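## Task

Put the cartridge marked with a broad purple band into the sealant gun. It must sit all the way forward in the cup of the gun's front ring, with its nozzle poking out through that ring. The plunger rod can only be drawn back while the little thumb plate on the rod, just behind the handle, is held pushed toward the gun's front. The loaded gun must end up resting on the table itself, not leaning on any other object. Then state that you are finished.

## Robot and tools

Robot: two arms, left_arm and right_arm, each with a two-finger gripper. Each base sits on a tilted plate, and one metal frame behind them carries both plates. A plate and its half of the frame count as part of that arm for clearance warnings. Calibrated URDF root poses in the scene frame: left_arm (-0.038, +0.263, +0.105) m, quat_wxyz (+0.980, -0.154, +0.127, +0.019); right_arm (-0.001, -0.257, +0.105) m, quat_wxyz (+0.980, +0.152, +0.130, -0.005).

Frame: every pose, target and reading uses the scene frame. Its origin is at table-top height, halfway between the nominal bases. +x points out over the table, +z points up, and left_arm is on the +y side. Camera image sides do not match the arm names. Reported hand poses can be a few centimetres off, more at long reach.

Gripper: fingers extend along the gripper's +z axis and close along its y axis. end_effector_position is the point between the pads, roughly 1 cm short of the fingertips.

Row format (used by execute_actions and move): 16 numbers, always both arms. First left_arm: x, y, z in metres, then qw, qx, qy, qz (w first), then opening. Then the same 8 for right_arm. x, y, z and the quaternion are an absolute pose in the scene frame, not an offset. Opening runs from -1 (closed) to +1 (fully open, 0.094 m). To hold an orientation, repeat the same quaternion in every row, not the drifting one from the result. To keep an arm parked, resend the whole pose from the last result before it parked, plus its current opening. Sending 0 as an opening is a real command. A command at the measured pose can ease or release a press.

execute_actions(actions, cameras): actions is a list of actions. Each action is a table of at most 15 rows, one row per 1/30 s step; a shorter table repeats its final row to fill 15 steps, so each action lasts 0.5 s. Both arms' action is rejected if any target lies over 0.6 m from that gripper's current position along any of its axes. The whole call is rejected if an action is malformed or the first one fails that check against the last reported state. An empty list just returns state and images. Every step, the controller limits the command to 100 mm and 20 degrees from the measured pose, so far targets need several actions; the 'Hand target' line shows where each arm is actually headed.

move(target, speed, blend, opening_speed, blocking, cameras): target is one 16-number row or a list of up to 15 rows, without the 0.6 m check. Each gripper follows a straight line. speed is m/s, 0.002 to 0.5, default 0.25 (rotation capped at twice that in rad/s), one value or one per leg. blend, in metres, rounds corners in a list; 0 stops at each point. opening_speed is scale units per second, at least 0.2; use a low value on fragile parts. blocking=false returns after about 0.5 s while motion continues; a new move replaces it smoothly. A move takes at least 0.5 s and stops after 10 s. It does not avoid obstacles or the other arm; faster moves lag, overshoot and hit harder. The 'move:' line reports the ending (done, off_target, moving, held, fault) and limits (paced = command clipped, held = steps withheld). An arm not named in the ending is done. New openings in later list entries apply only once everything is at rest at that point.

wait(seconds 0 to 10): lets time pass holding commands; a running move continues. stop(): brakes the running move; needs room. zoom_image(camera, region [x0, y0, x1, y1] in pixels, at most 504 by 504) enlarges part of the latest image. Cameras: cam_head_left, cam_head_right, cam_high, cam_low, cam_left_wrist, cam_right_wrist, all 896x504. cameras argument: omitted, null or ["all"] gives all, [] gives none; a wrong name voids the call. read_manual(section="licences") returns only licence text. finished_scene(scene 1 or 2) ends the scene for good; the goal must hold without the robot.

Readings: grip_measured uses the opening scale; empty it can read up to 1.6 mm wide, and on a hard part about 3 mm narrow (more on small or round parts). Pads reach full force (about 50 to 64 N each) from roughly 0.05 below the first-contact reading. To release, command well above grip_measured. Joint torques include gravity, have offsets and noise; joints 1 to 3 flip sign beyond ±28 N m. Friction can leave an arm a centimetre or more off target in free air.

Heat: holding loads, stretched arms or pushing at unreachable poses heats motors. MOTOR HOT appears at 75 °C; at 90 °C that arm folds and idles for the rest of the scene; at 100 °C it collapses.

Avoid: objects leaving the table, dropping parts or letting go while they move, slamming, hard hits, strong presses, and contact between arms (which can fail the scene). Keep paths away from an arm's own base, which can flip its shoulder; route around it. Near the first joint's axis, small wrist moves can swing the arm. Simulation keeps running while you think, and held parts may get brief tugs.

Task hint: one gripper should hold the thumb plate forward while the other draws the rod back, then place the correct cartridge nozzle-first into the front cup, and set the gun flat on the table.

Each tool is called after "Call:" as name(argument=value, ...), one argument or row to a line, values as JSON.

## Session

Call:
execute_actions(
  actions=[],
)

Scene clock: 0.00 s.
left_arm: end_effector_position=(+0.5790, +0.3218, +0.1273) grip_measured=+1.000 end_effector_quat_wxyz=(+0.259, +0.209, +0.943, -0.015) | right_arm: end_effector_position=(+0.2149, +0.0995, +0.1708) grip_measured=+1.000 end_effector_quat_wxyz=(+0.333, +0.032, +0.940, -0.065)
Joint positions: left_arm=[-0.032 2.174 2.063 -0.7 -0.114 0.591 0.094] | right_arm=[1.428 2.523 1.837 -1.293 0.984 1.613 0.094]
Joint velocities: within noise
Joint torques (N m): no reading
Motor temperatures (°C): left_arm=[22 22 22 20 20 20 19] | right_arm=[21 28 24 21 20 22 22]
Heat: left arm: 22 °C; right arm: 28 °C.
Hand target: left_arm +0.5794, +0.3182, +0.1305; +0.262, +0.211, +0.942, -0.018 | right_arm +0.2157, +0.1015, +0.1781; +0.341, +0.033, +0.938, -0.059
Tool commands: left_gripper/opening=+1.0 right_gripper/opening=+1.0

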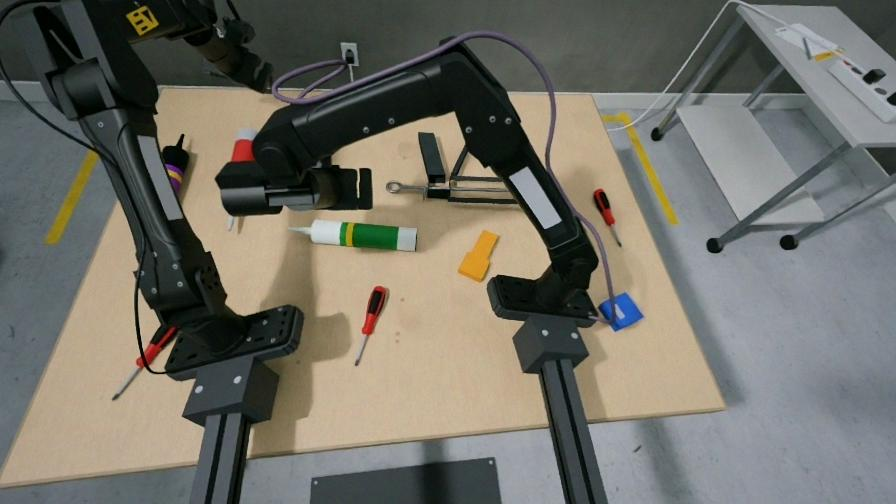

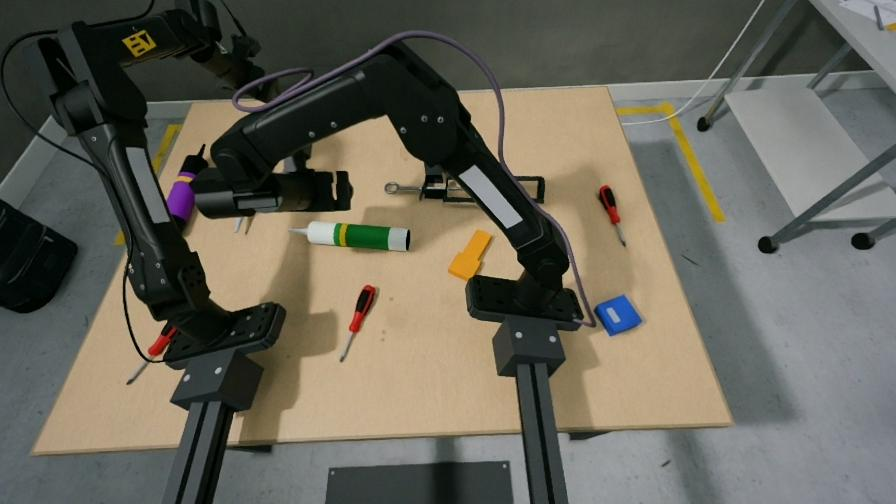

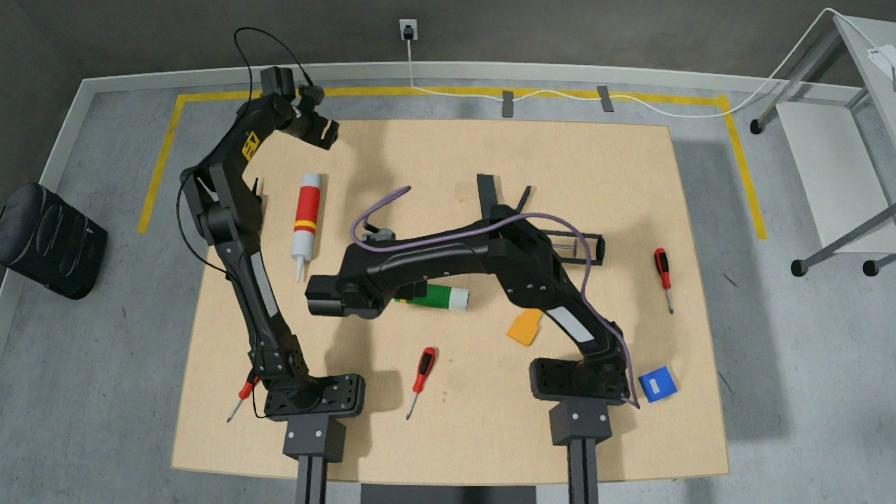

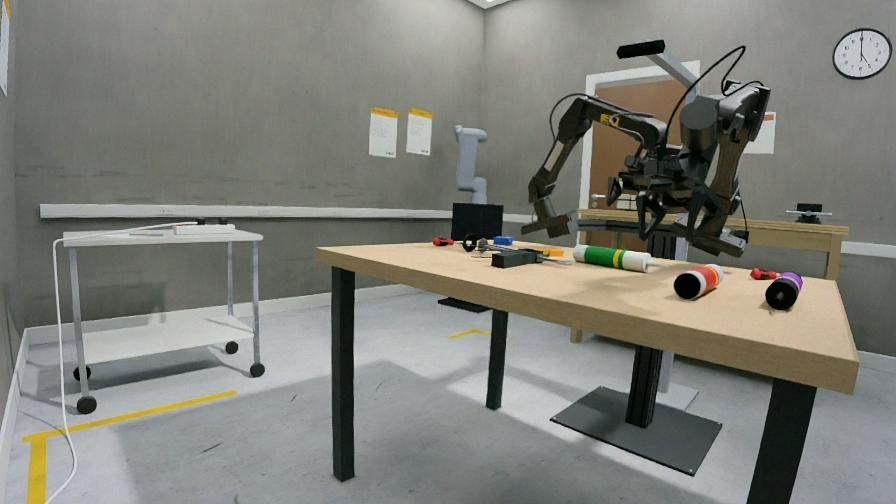

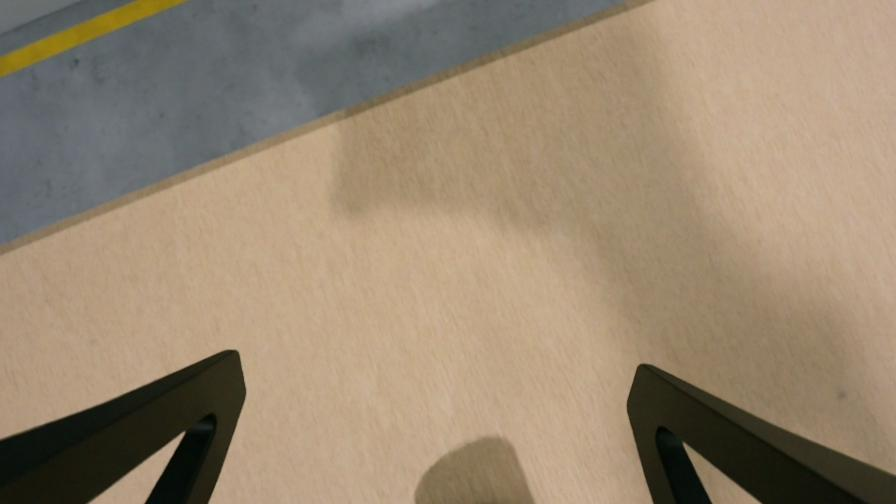

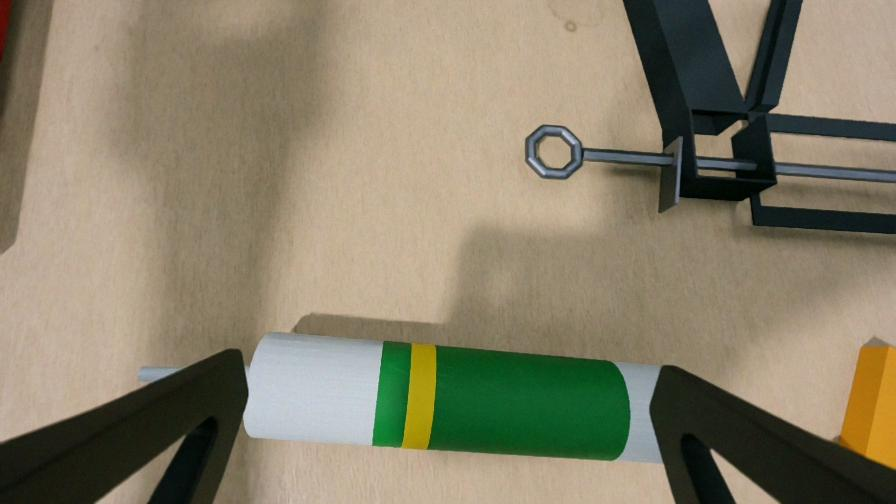

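Call:
move(
  target=[0.25,0.20,0.30,0,0.2419,0.9703,0,1.0,0.15,-0.25,0.30,0,-0.6157,0.788,0,1.0],
  speed=0.25,
)

Scene clock: 17.73 s.
left_arm: end_effector_position=(+0.2571, +0.1998, +0.2996) grip_measured=+1.000 end_effector_quat_wxyz=(+0.053, +0.238, +0.969, -0.025) | right_arm: end_effector_position=(+0.1563, -0.2498, +0.3018) grip_measured=+1.000 end_effector_quat_wxyz=(+0.211, -0.590, +0.767, +0.138)
Joint positions: left_arm=[-0.803 1.518 1.612 -1.576 -0.409 -0.241 0.094] | right_arm=[0.874 0.719 1.122 -1.561 0.18 -0.574 0.094]
Joint velocities: within noise
Joint torques (N m): left_arm=[-3.74 -6.17 3.74 0.36 0.07 -0.11] | right_arm=[-0.38 1.32 4.01 1.05 -0.31 -0.07]
Motor temperatures (°C): left_arm=[23 31 23 20 20 20 19] | right_arm=[22 30 25 21 21 22 22]
Heat: left arm: 31 °C; right arm: 30 °C.
Hand target: left_arm +0.2502, +0.2000, +0.2993; +0.048, +0.242, +0.969, -0.025 | right_arm +0.1511, -0.2495, +0.2990; +0.206, -0.595, +0.763, +0.145
Off the commanded pose: left_arm 0.007 m, 7 deg | right_arm 0.007 m, 29 deg; orientation clipped.
joint sent to its limit (left arm) — joint 4 (wrist pitch), lower limit. The joint targets are off in orientation, not in position.
joint sent to its limit (right arm) — joint 4 (wrist pitch), lower limit. The joint targets are off in orientation, not in position.
move: off_target (left_arm, right_arm); limits=paced

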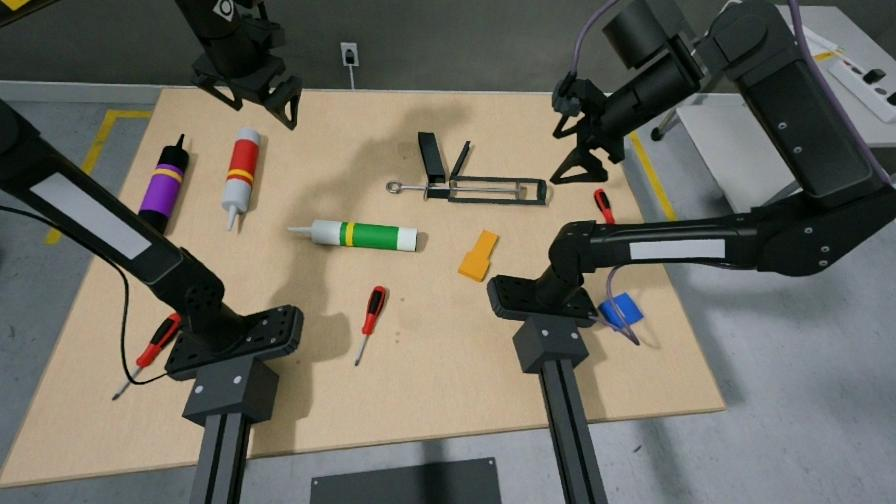

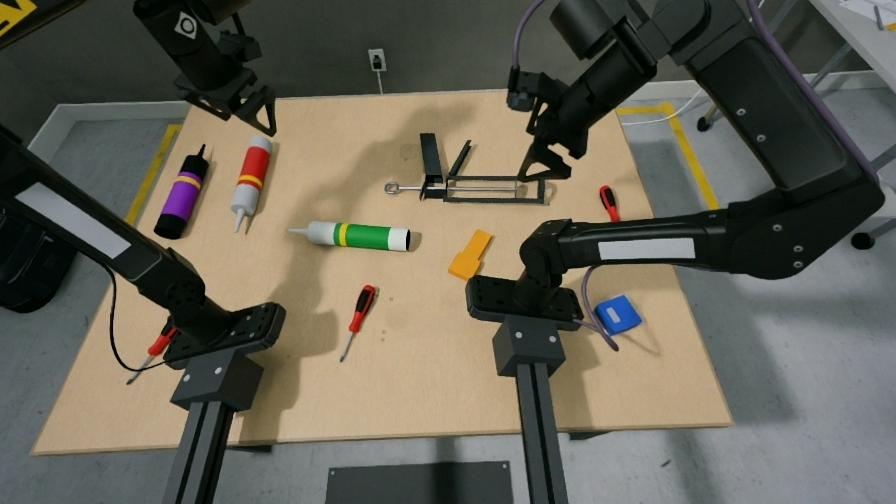

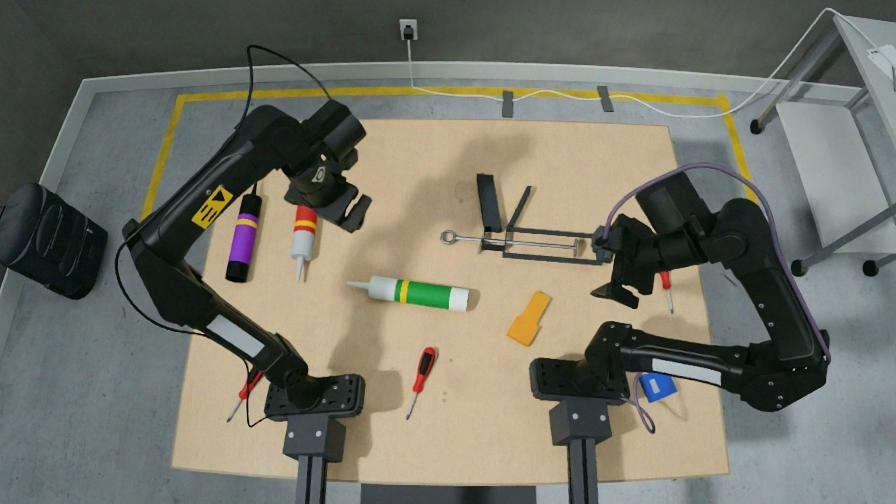

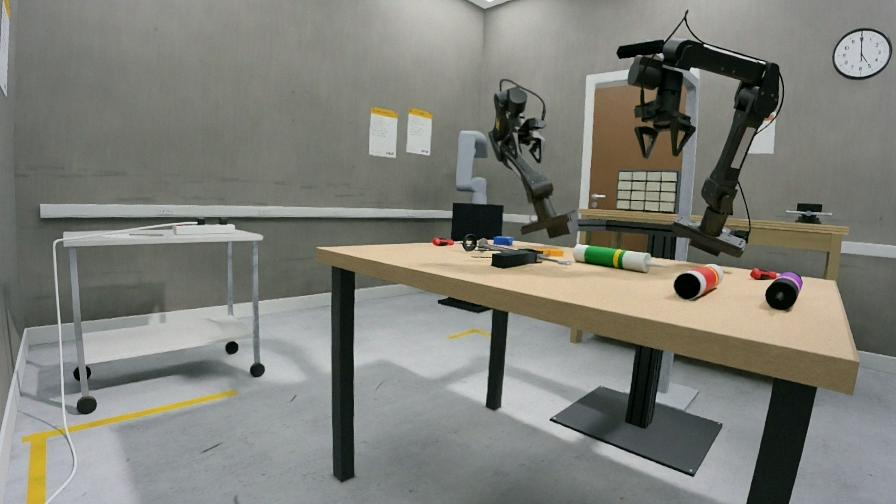

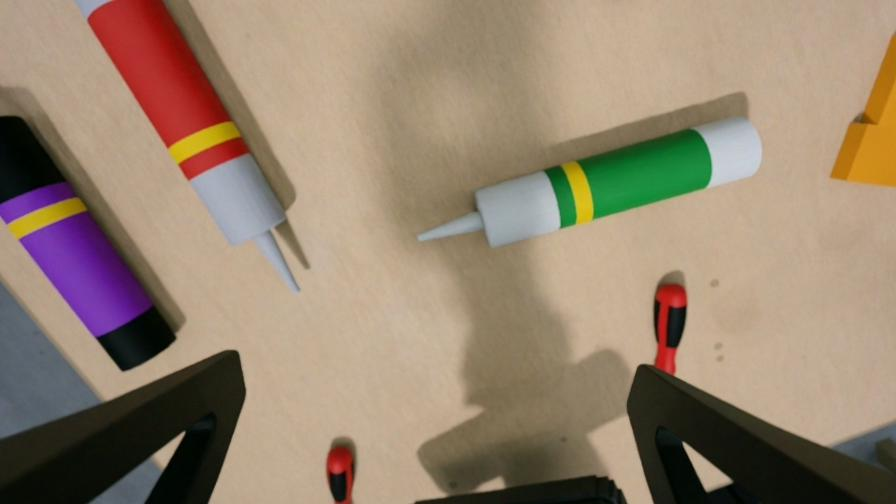

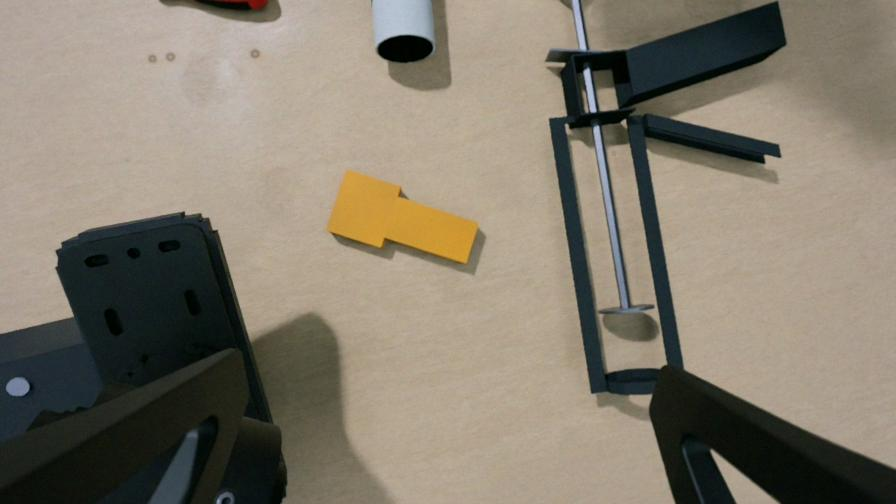

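Call:
move(
  target=[0.34,0.17,0.20,0.2635,0.6717,0.6346,-0.2785,0.0,0.33,-0.16,0.22,0,0.0349,0.9994,0,0.6],
  speed=0.2,
)

Scene clock: 59.63 s.
left_arm: end_effector_position=(+0.3376, +0.1717, +0.1991) grip_measured=+0.002 end_effector_quat_wxyz=(+0.260, +0.673, +0.639, -0.266) | right_arm: end_effector_position=(+0.3242, -0.1589, +0.2159) grip_measured=+0.602 end_effector_quat_wxyz=(-0.005, +0.029, +1.000, +0.004)
Joint positions: left_arm=[-0.21 1.669 1.406 -1.031 0.408 1.484 0.047] | right_arm=[0.668 1.723 1.524 -1.358 0.39 0.714 0.075]
Joint velocities: within noise
Joint torques (N m): left_arm=[-2.35 -7.36 7.02 0.21 0.69 0.13] | right_arm=[2.51 -5.18 9.17 0.11 0.11 0.06]
Motor temperatures (°C): left_arm=[22 26 23 20 21 20 19] | right_arm=[21 28 25 22 21 22 22]
Heat: left arm: 26 °C; right arm: 28 °C.
Hand target: left_arm +0.3400, +0.1701, +0.2000; +0.264, +0.671, +0.635, -0.278 | right_arm +0.3299, -0.1600, +0.2199; +0.000, +0.035, +0.999, +0.000
Off the commanded pose: left_arm 0.003 m, 2 deg | right_arm 0.007 m, 1 deg.
move: done

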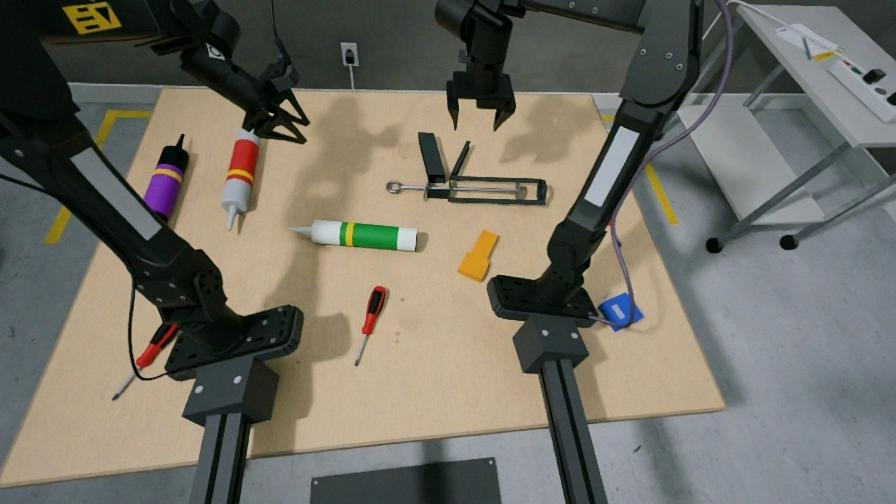

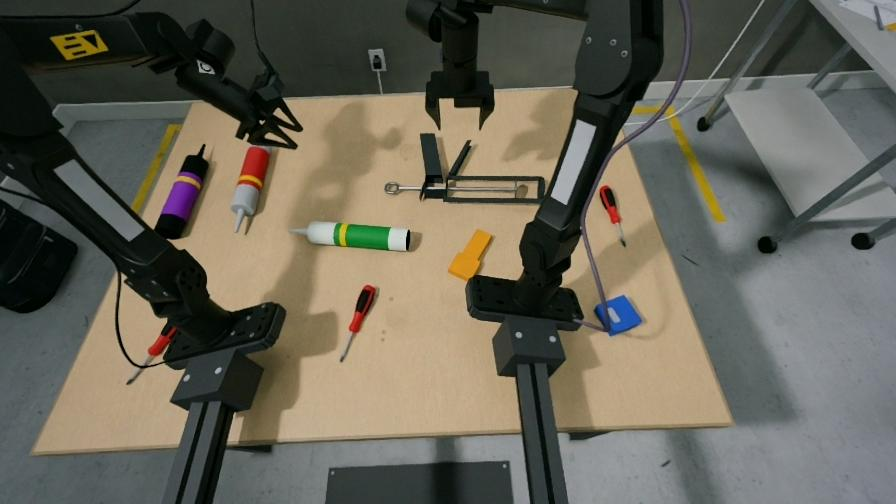

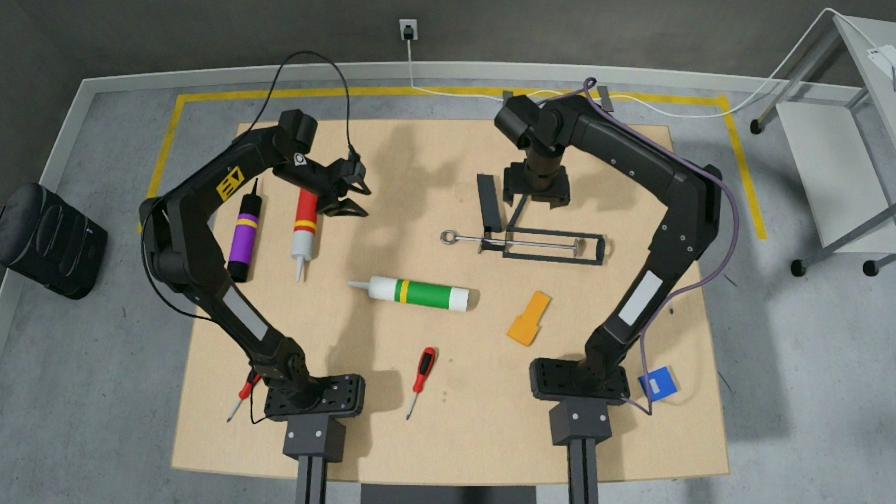

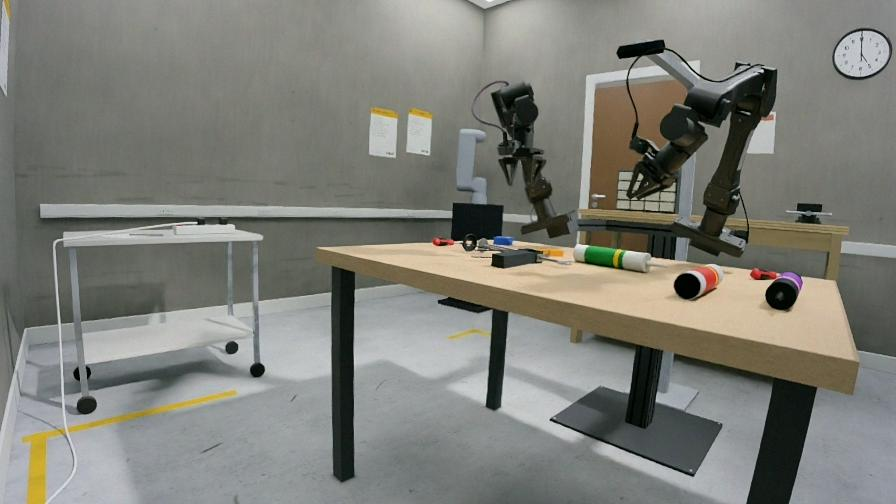

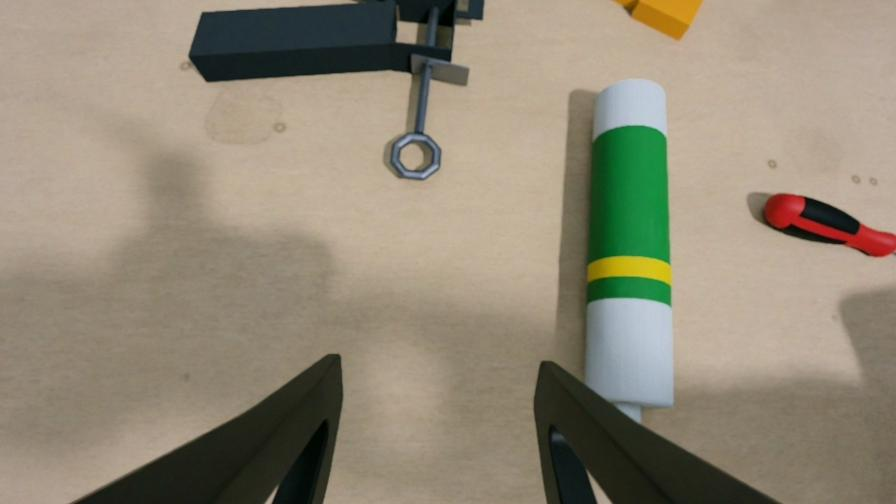

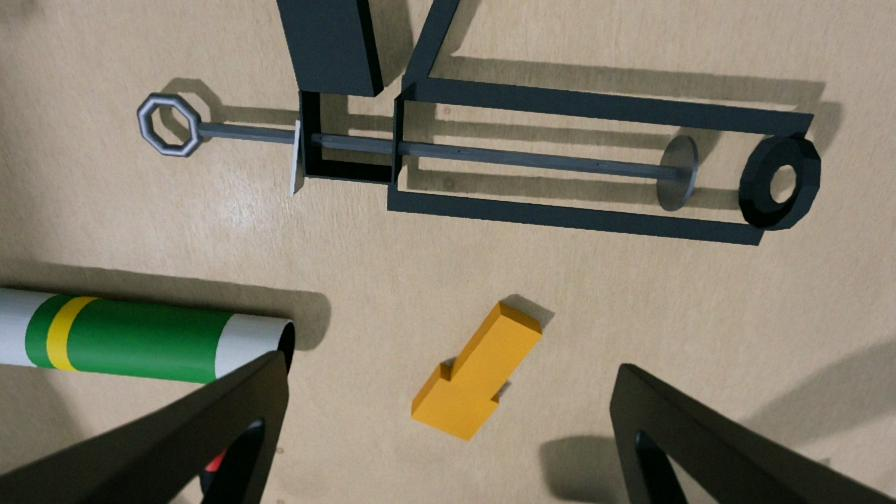

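Call:
move(
  target=[0.34,0.17,0.20,0.2635,0.6717,0.6346,-0.2785,0.0,0.345,-0.073,0.12,0,0.0471,0.9989,0,-0.2],
  speed=0.15,
  cameras=["cam_right_wrist","cam_high"],
)

Scene clock: 95.63 s.
left_arm: end_effector_position=(+0.3375, +0.1716, +0.1992) grip_measured=+0.002 end_effector_quat_wxyz=(+0.260, +0.673, +0.639, -0.266) | right_arm: end_effector_position=(+0.3438, -0.0795, +0.1197) grip_measured=-0.198 end_effector_quat_wxyz=(-0.010, +0.049, +0.999, +0.000)
Joint positions: left_arm=[-0.21 1.669 1.406 -1.032 0.409 1.485 0.047] | right_arm=[0.693 2.042 1.515 -1.053 0.39 0.785 0.038]
Joint velocities: within noise
Joint torques (N m): left_arm=[-2.36 -7.36 7.05 0.21 0.69 0.11] | right_arm=[4.64 -7.45 6.15 0.35 0.11 0.1]
Motor temperatures (°C): left_arm=[22 27 26 20 21 20 19] | right_arm=[22 30 26 21 21 22 22]
Heat: left arm: 27 °C; right arm: 30 °C.
Hand target: left_arm +0.3400, +0.1701, +0.1999; +0.264, +0.671, +0.635, -0.278 | right_arm +0.3449, -0.0731, +0.1201; +0.000, +0.047, +0.999, +0.000
Off the commanded pose: left_arm 0.003 m, 2 deg | right_arm 0.007 m, 1 deg.
move: done
Images, in order (width x height): cam_high 896x504, cam_right_wrist 896x504.

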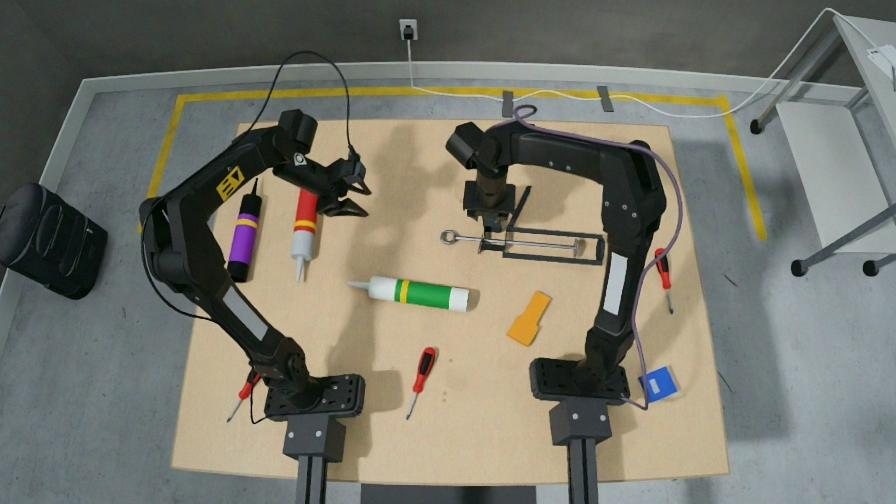

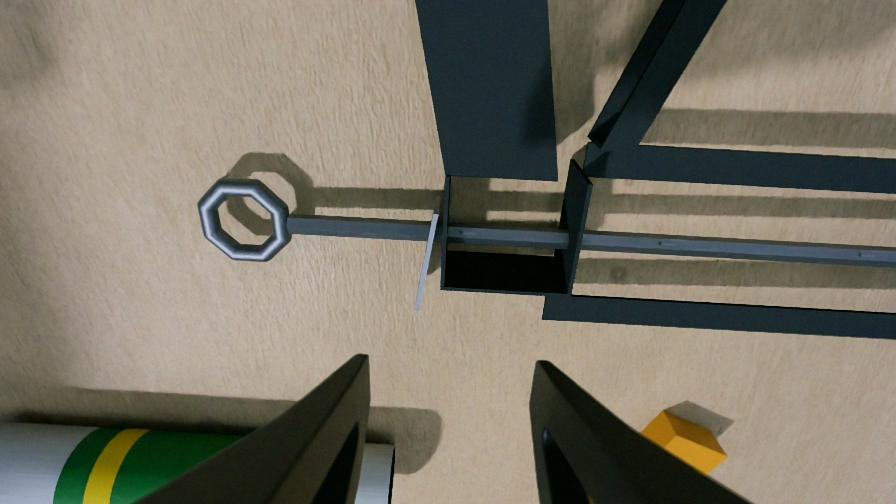

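Call:
move(
  target=[0.34,0.17,0.20,0.2635,0.6717,0.6346,-0.2785,0.0,0.342,-0.071,0.062,0,0.0471,0.9989,0,-0.35],
  speed=0.08,
  cameras=["cam_right_wrist"],
)

Scene clock: 112.60 s.
left_arm: end_effector_position=(+0.3374, +0.1716, +0.1992) grip_measured=+0.002 end_effector_quat_wxyz=(+0.260, +0.673, +0.639, -0.267) | right_arm: end_effector_position=(+0.3457, -0.0697, +0.0699) grip_measured=-0.348 end_effector_quat_wxyz=(+0.001, +0.054, +0.999, +0.009)
Joint positions: left_arm=[-0.21 1.669 1.406 -1.032 0.409 1.485 0.047] | right_arm=[0.658 2.108 1.411 -0.837 0.39 0.745 0.031]
Joint velocities: within noise
Joint torques (N m): left_arm=[-2.32 -7.38 7.06 0.21 0.7 0.12] | right_arm=[3.48 -7.32 4.07 0.42 0.11 -0.08]
Motor temperatures (°C): left_arm=[22 27 26 20 21 20 19] | right_arm=[22 30 25 21 21 22 22]
Heat: left arm: 27 °C; right arm: 30 °C.
Hand target: left_arm +0.3399, +0.1701, +0.1999; +0.264, +0.671, +0.635, -0.278 | right_arm +0.3419, -0.0711, +0.0622; +0.000, +0.047, +0.999, +0.000
Off the commanded pose: left_arm 0.003 m, 2 deg | right_arm 0.009 m, 1 deg.
move: done
Images, in order (width x height): cam_right_wrist 896x504.

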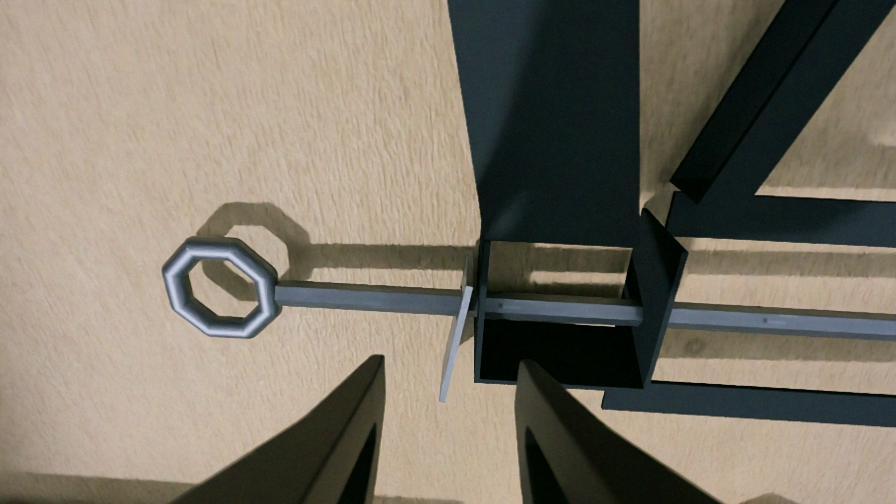

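Call:
move(
  target=[0.34,0.17,0.20,0.2635,0.6717,0.6346,-0.2785,0.0,0.336,-0.077,0.042,0,0.0471,0.9989,0,-0.45],
  speed=0.06,
  cameras=["cam_right_wrist"],
)

Scene clock: 120.93 s.
left_arm: end_effector_position=(+0.3374, +0.1716, +0.1992) grip_measured=+0.002 end_effector_quat_wxyz=(+0.260, +0.673, +0.639, -0.267) | right_arm: end_effector_position=(+0.3410, -0.0752, +0.0508) grip_measured=-0.448 end_effector_quat_wxyz=(+0.003, +0.054, +0.998, +0.010)
Joint positions: left_arm=[-0.21 1.669 1.406 -1.032 0.409 1.485 0.047] | right_arm=[0.635 2.112 1.339 -0.748 0.39 0.719 0.026]
Joint velocities: within noise
Joint torques (N m): left_arm=[-2.36 -7.35 7.04 0.21 0.69 0.12] | right_arm=[3.41 -7.04 3.75 0.42 0.11 -0.08]
Motor temperatures (°C): left_arm=[22 27 26 20 21 20 19] | right_arm=[22 30 25 21 21 22 22]
Heat: left arm: 27 °C; right arm: 30 °C.
Hand target: left_arm +0.3400, +0.1701, +0.1999; +0.264, +0.671, +0.635, -0.278 | right_arm +0.3360, -0.0771, +0.0423; +0.000, +0.047, +0.999, +0.000
Off the commanded pose: left_arm 0.003 m, 2 deg | right_arm 0.010 m, 1 deg.
move: done
Images, in order (width x height): cam_right_wrist 896x504.

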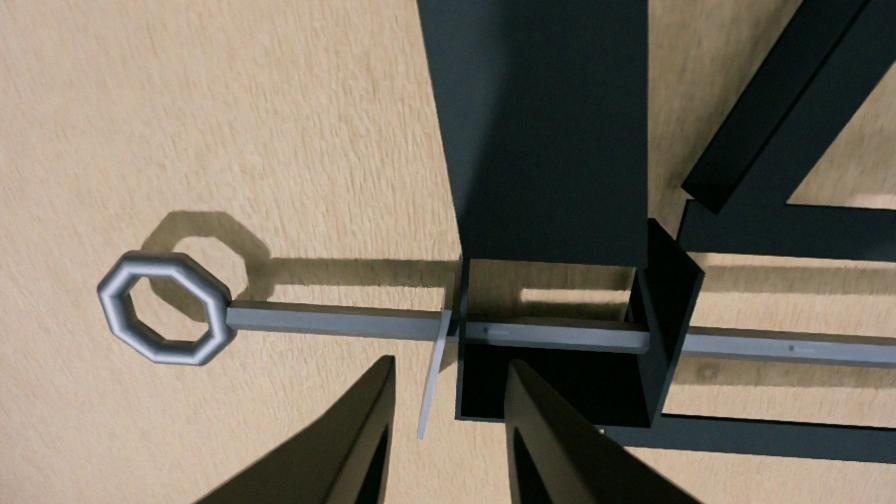

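Call:
move(
  target=[0.34,0.17,0.20,0.2635,0.6717,0.6346,-0.2785,0.0,0.338,-0.077,0.030,0,0.0471,0.9989,0,-0.45],
  speed=0.06,
  cameras=["cam_right_wrist"],
)

Scene clock: 125.97 s.
left_arm: end_effector_position=(+0.3374, +0.1716, +0.1992) grip_measured=+0.002 end_effector_quat_wxyz=(+0.260, +0.673, +0.639, -0.267) | right_arm: end_effector_position=(+0.3452, -0.0744, +0.0401) grip_measured=-0.448 end_effector_quat_wxyz=(+0.005, +0.055, +0.998, +0.011)
Joint positions: left_arm=[-0.21 1.669 1.406 -1.032 0.409 1.485 0.047] | right_arm=[0.62 2.138 1.339 -0.71 0.39 0.703 0.026]
Joint velocities: within noise
Joint torques (N m): left_arm=[-2.33 -7.36 7.04 0.22 0.68 0.12] | right_arm=[3.41 -7.1 3.19 0.47 0.1 -0.07]
Motor temperatures (°C): left_arm=[22 27 26 20 21 20 19] | right_arm=[22 30 25 21 21 22 22]
Heat: left arm: 27 °C; right arm: 30 °C.
Hand target: left_arm +0.3400, +0.1701, +0.1999; +0.264, +0.671, +0.635, -0.278 | right_arm +0.3380, -0.0771, +0.0304; +0.000, +0.047, +0.999, +0.000
Off the commanded pose: left_arm 0.003 m, 2 deg | right_arm 0.013 m, 2 deg.
move: off_target (right_arm)
Images, in order (width x height): cam_right_wrist 896x504.

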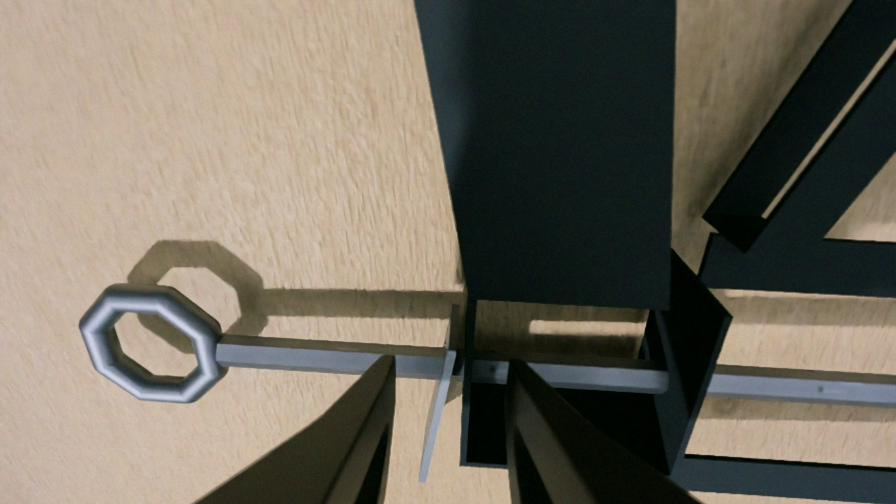

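Call:
move(
  target=[0.34,0.17,0.20,0.2635,0.6717,0.6346,-0.2785,0.0,0.338,-0.078,0.030,0,0.0471,0.9989,0,-0.8],
  speed=0.06,
  opening_speed=0.3,
  cameras=["cam_right_wrist"],
)

Call:
move(
  target=[0.34,0.17,0.20,0.2635,0.6717,0.6346,-0.2785,0.0,0.338,-0.078,0.030,0,0.0471,0.9989,0,-1.0],
  speed=0.06,
  opening_speed=0.3,
  cameras=["cam_right_wrist"],
)

Scene clock: 133.53 s.
left_arm: end_effector_position=(+0.3374, +0.1716, +0.1992) grip_measured=+0.002 end_effector_quat_wxyz=(+0.260, +0.673, +0.639, -0.267) | right_arm: end_effector_position=(+0.3428, -0.0752, +0.0385) grip_measured=-0.798 end_effector_quat_wxyz=(+0.003, +0.053, +0.999, +0.010)
Joint positions: left_arm=[-0.21 1.669 1.406 -1.032 0.409 1.485 0.047] | right_arm=[0.62 2.138 1.331 -0.708 0.39 0.7 0.009]
Joint velocities: within noise
Joint torques (N m): left_arm=[-2.35 -7.35 7.05 0.21 0.7 0.11] | right_arm=[3.26 -7.28 3.6 0.44 0.1 -0.04]
Motor temperatures (°C): left_arm=[22 27 26 20 21 20 19] | right_arm=[22 31 25 21 21 22 22]
Heat: left arm: 27 °C; right arm: 31 °C.
Hand target: left_arm +0.3400, +0.1701, +0.1999; +0.264, +0.671, +0.635, -0.278 | right_arm +0.3379, -0.0781, +0.0302; +0.000, +0.047, +0.999, +0.000
Off the commanded pose: left_arm 0.003 m, 1 deg | right_arm 0.010 m, 1 deg.
move: done
Images, in order (width x height): cam_right_wrist 896x504.

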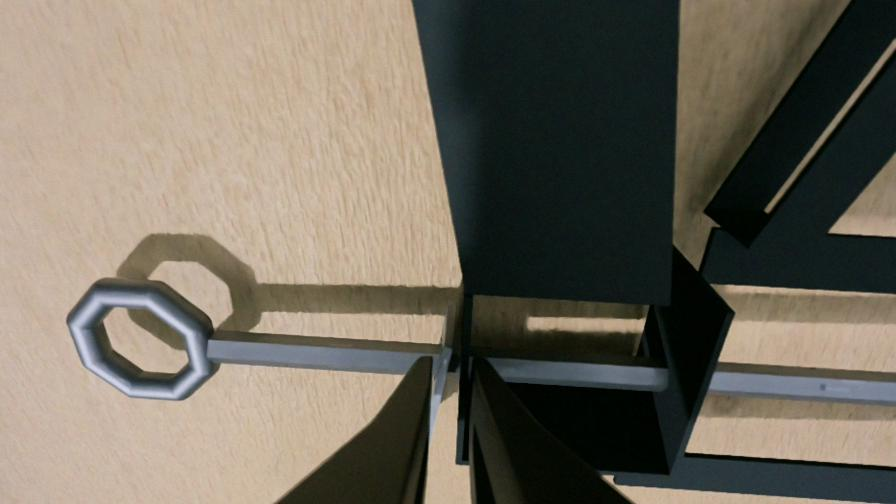

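Scene clock: 134.40 s.
left_arm: end_effector_position=(+0.3374, +0.1716, +0.1992) grip_measured=+0.002 end_effector_quat_wxyz=(+0.260, +0.673, +0.639, -0.267) | right_arm: end_effector_position=(+0.3433, -0.0771, +0.0380) grip_measured=-0.985 end_effector_quat_wxyz=(+0.003, +0.053, +0.999, +0.007)
Joint positions: left_arm=[-0.21 1.669 1.406 -1.032 0.409 1.485 0.047] | right_arm=[0.617 2.138 1.331 -0.709 0.394 0.698 0.001]
Joint velocities: within noise
Joint torques (N m): left_arm=[-2.35 -7.36 7.04 0.21 0.7 0.12] | right_arm=[3.51 -7.28 3.59 0.45 0.07 -0.03]
Motor temperatures (°C): left_arm=[22 27 26 20 22 20 19] | right_arm=[22 31 25 21 21 22 22]
Heat: left arm: 27 °C; right arm: 31 °C.
Hand target: left_arm +0.3400, +0.1701, +0.1999; +0.264, +0.671, +0.635, -0.278 | right_arm +0.3379, -0.0781, +0.0302; +0.000, +0.047, +0.999, +0.000
Off the commanded pose: left_arm 0.003 m, 1 deg | right_arm 0.010 m, 1 deg.
move: done
Images, in order (width x height): cam_right_wrist 896x504.

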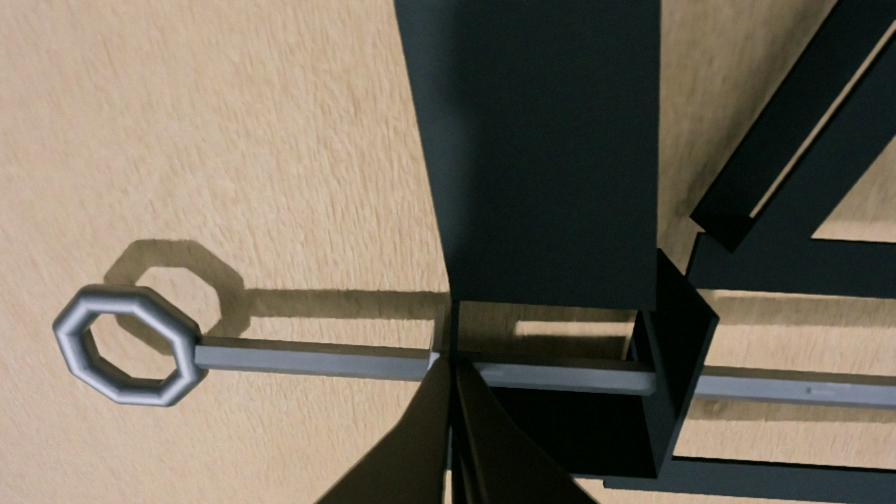

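Call:
zoom_image(
  camera="cam_right_wrist",
  region=[360, 280, 560, 500],
)

Scaled by 2.291 from the camera's 896x504 image, which has a finer 1280x720 frame.

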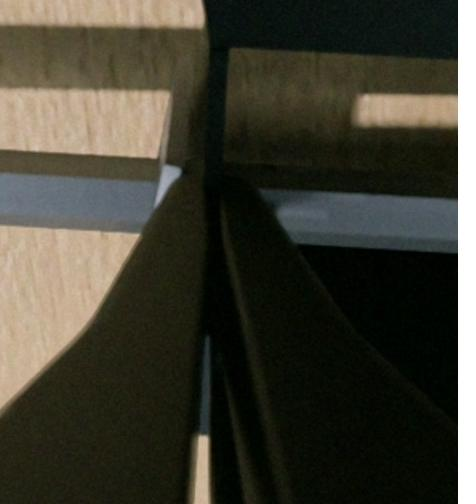

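Call:
move(
  target=[0.357,0.10,0.095,0.3345,0.6393,0.6008,-0.3454,0.0,0.338,-0.078,0.030,0,0.0471,0.9989,0,-1.0],
  speed=0.12,
)

Scene clock: 194.77 s.
left_arm: end_effector_position=(+0.3634, +0.1020, +0.1019) grip_measured=+0.002 end_effector_quat_wxyz=(+0.336, +0.644, +0.603, -0.329) | right_arm: end_effector_position=(+0.3433, -0.0771, +0.0380) grip_measured=-0.985 end_effector_quat_wxyz=(+0.003, +0.053, +0.999, +0.007)
Joint positions: left_arm=[-0.197 1.983 1.291 -0.573 0.626 1.499 0.047] | right_arm=[0.617 2.138 1.331 -0.709 0.394 0.698 0.001]
Joint velocities: within noise
Joint torques (N m): left_arm=[-3.03 -9.17 3.41 0.44 0.79 0.1] | right_arm=[3.51 -7.27 3.59 0.45 0.07 -0.03]
Motor temperatures (°C): left_arm=[22 27 27 20 22 20 19] | right_arm=[22 32 25 21 20 22 24]
Heat: left arm: 27 °C; right arm: 32 °C.
Hand target: left_arm +0.3571, +0.1001, +0.0953; +0.334, +0.639, +0.601, -0.345 | right_arm +0.3379, -0.0781, +0.0302; +0.000, +0.047, +0.999, +0.000
Off the commanded pose: left_arm 0.010 m, 2 deg | right_arm 0.010 m, 1 deg.
move: done

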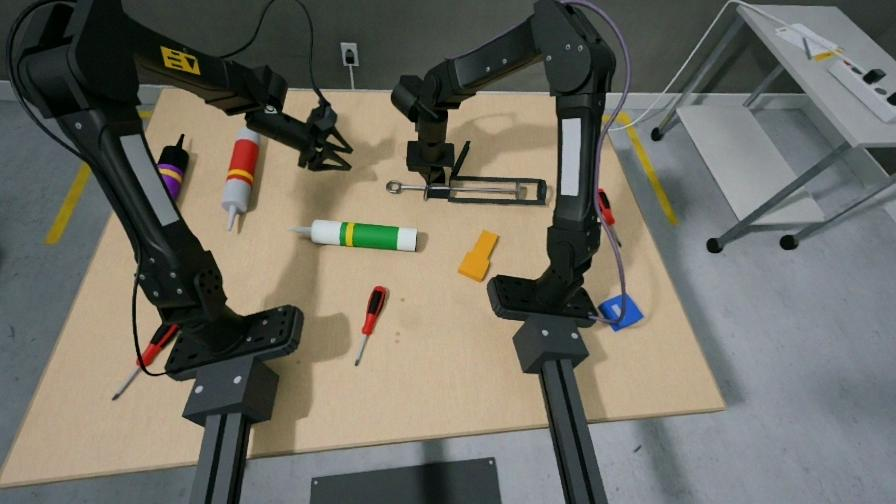

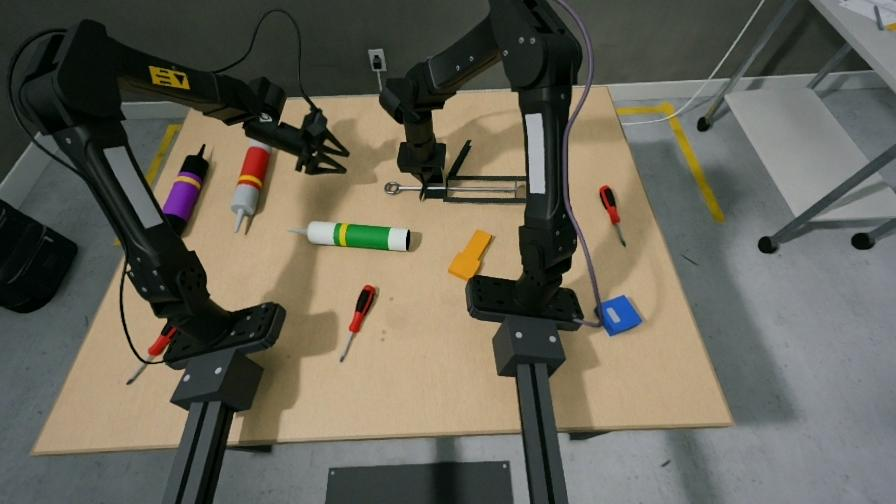

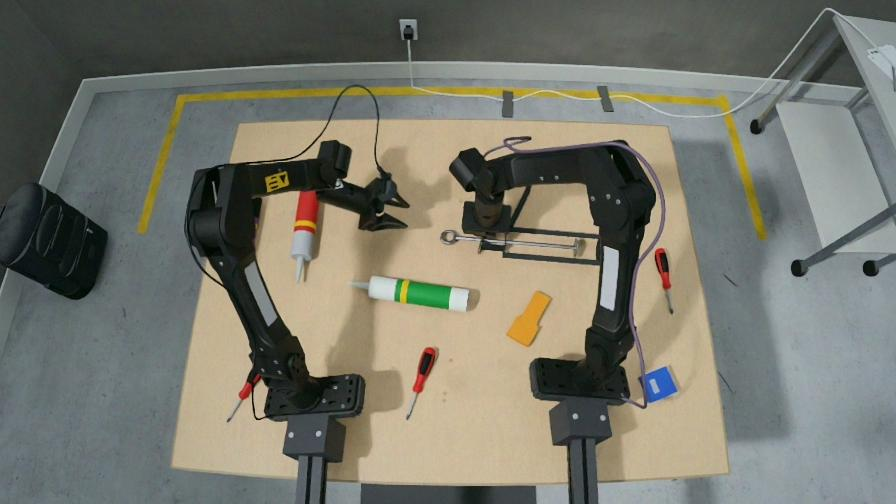

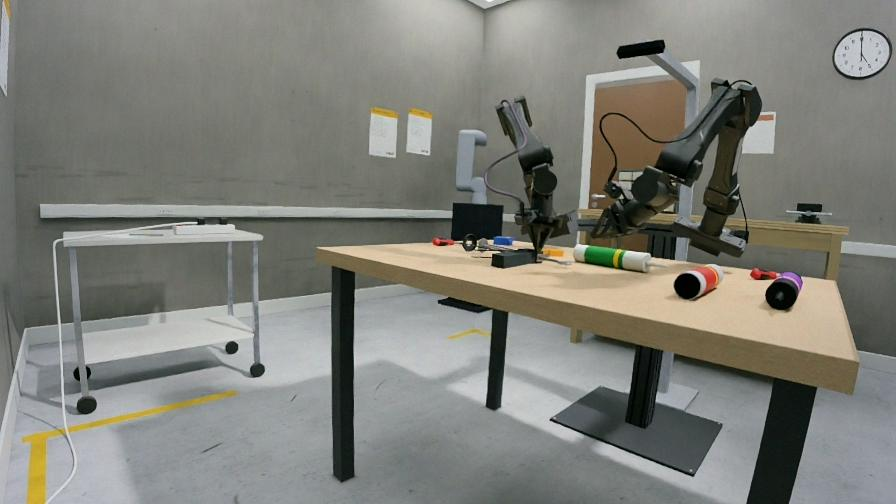

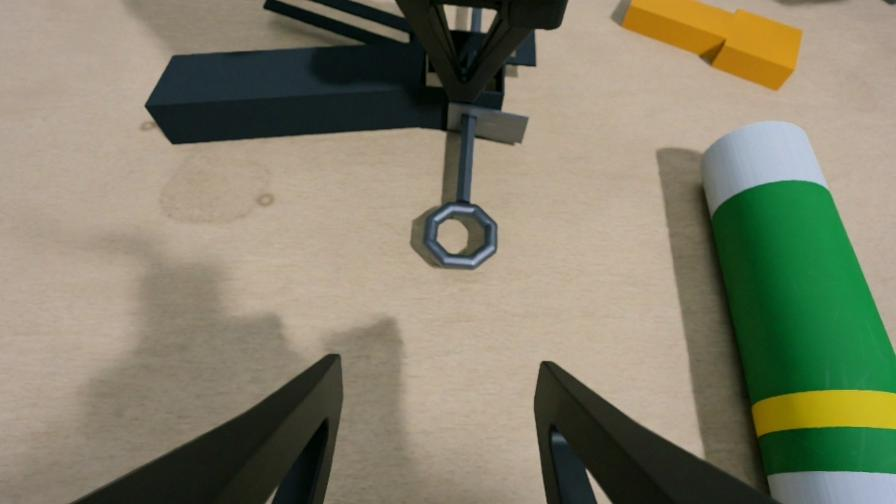

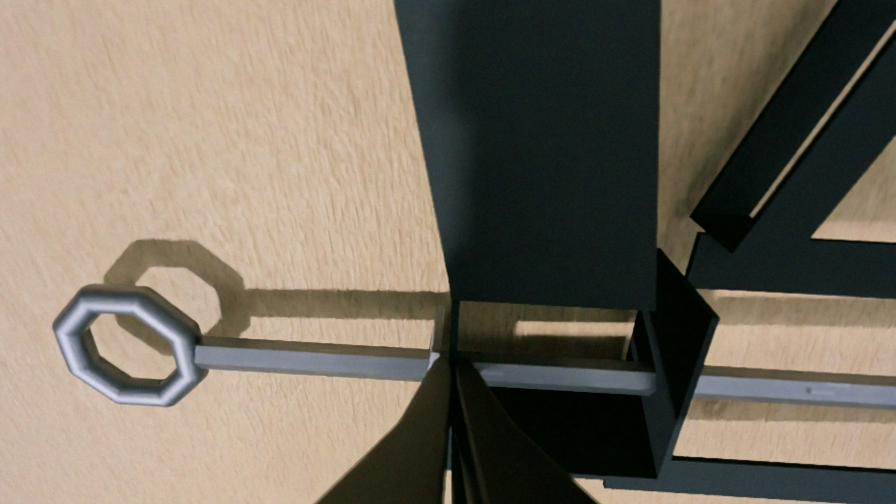

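Call:
zoom_image(
  camera="cam_left_wrist",
  region=[380, 0, 580, 180],
)

Scaled by 2.520 from the camera's 896x504 image, which has a finer 1280x720 frame.

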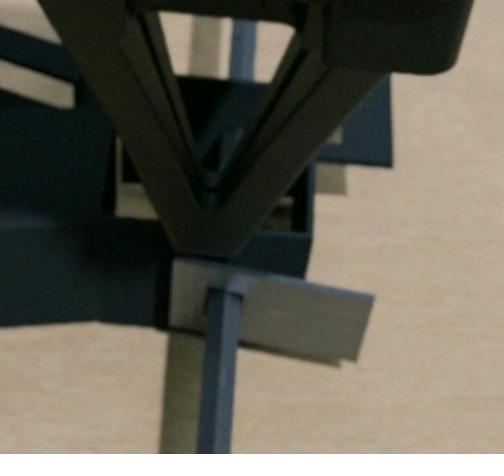

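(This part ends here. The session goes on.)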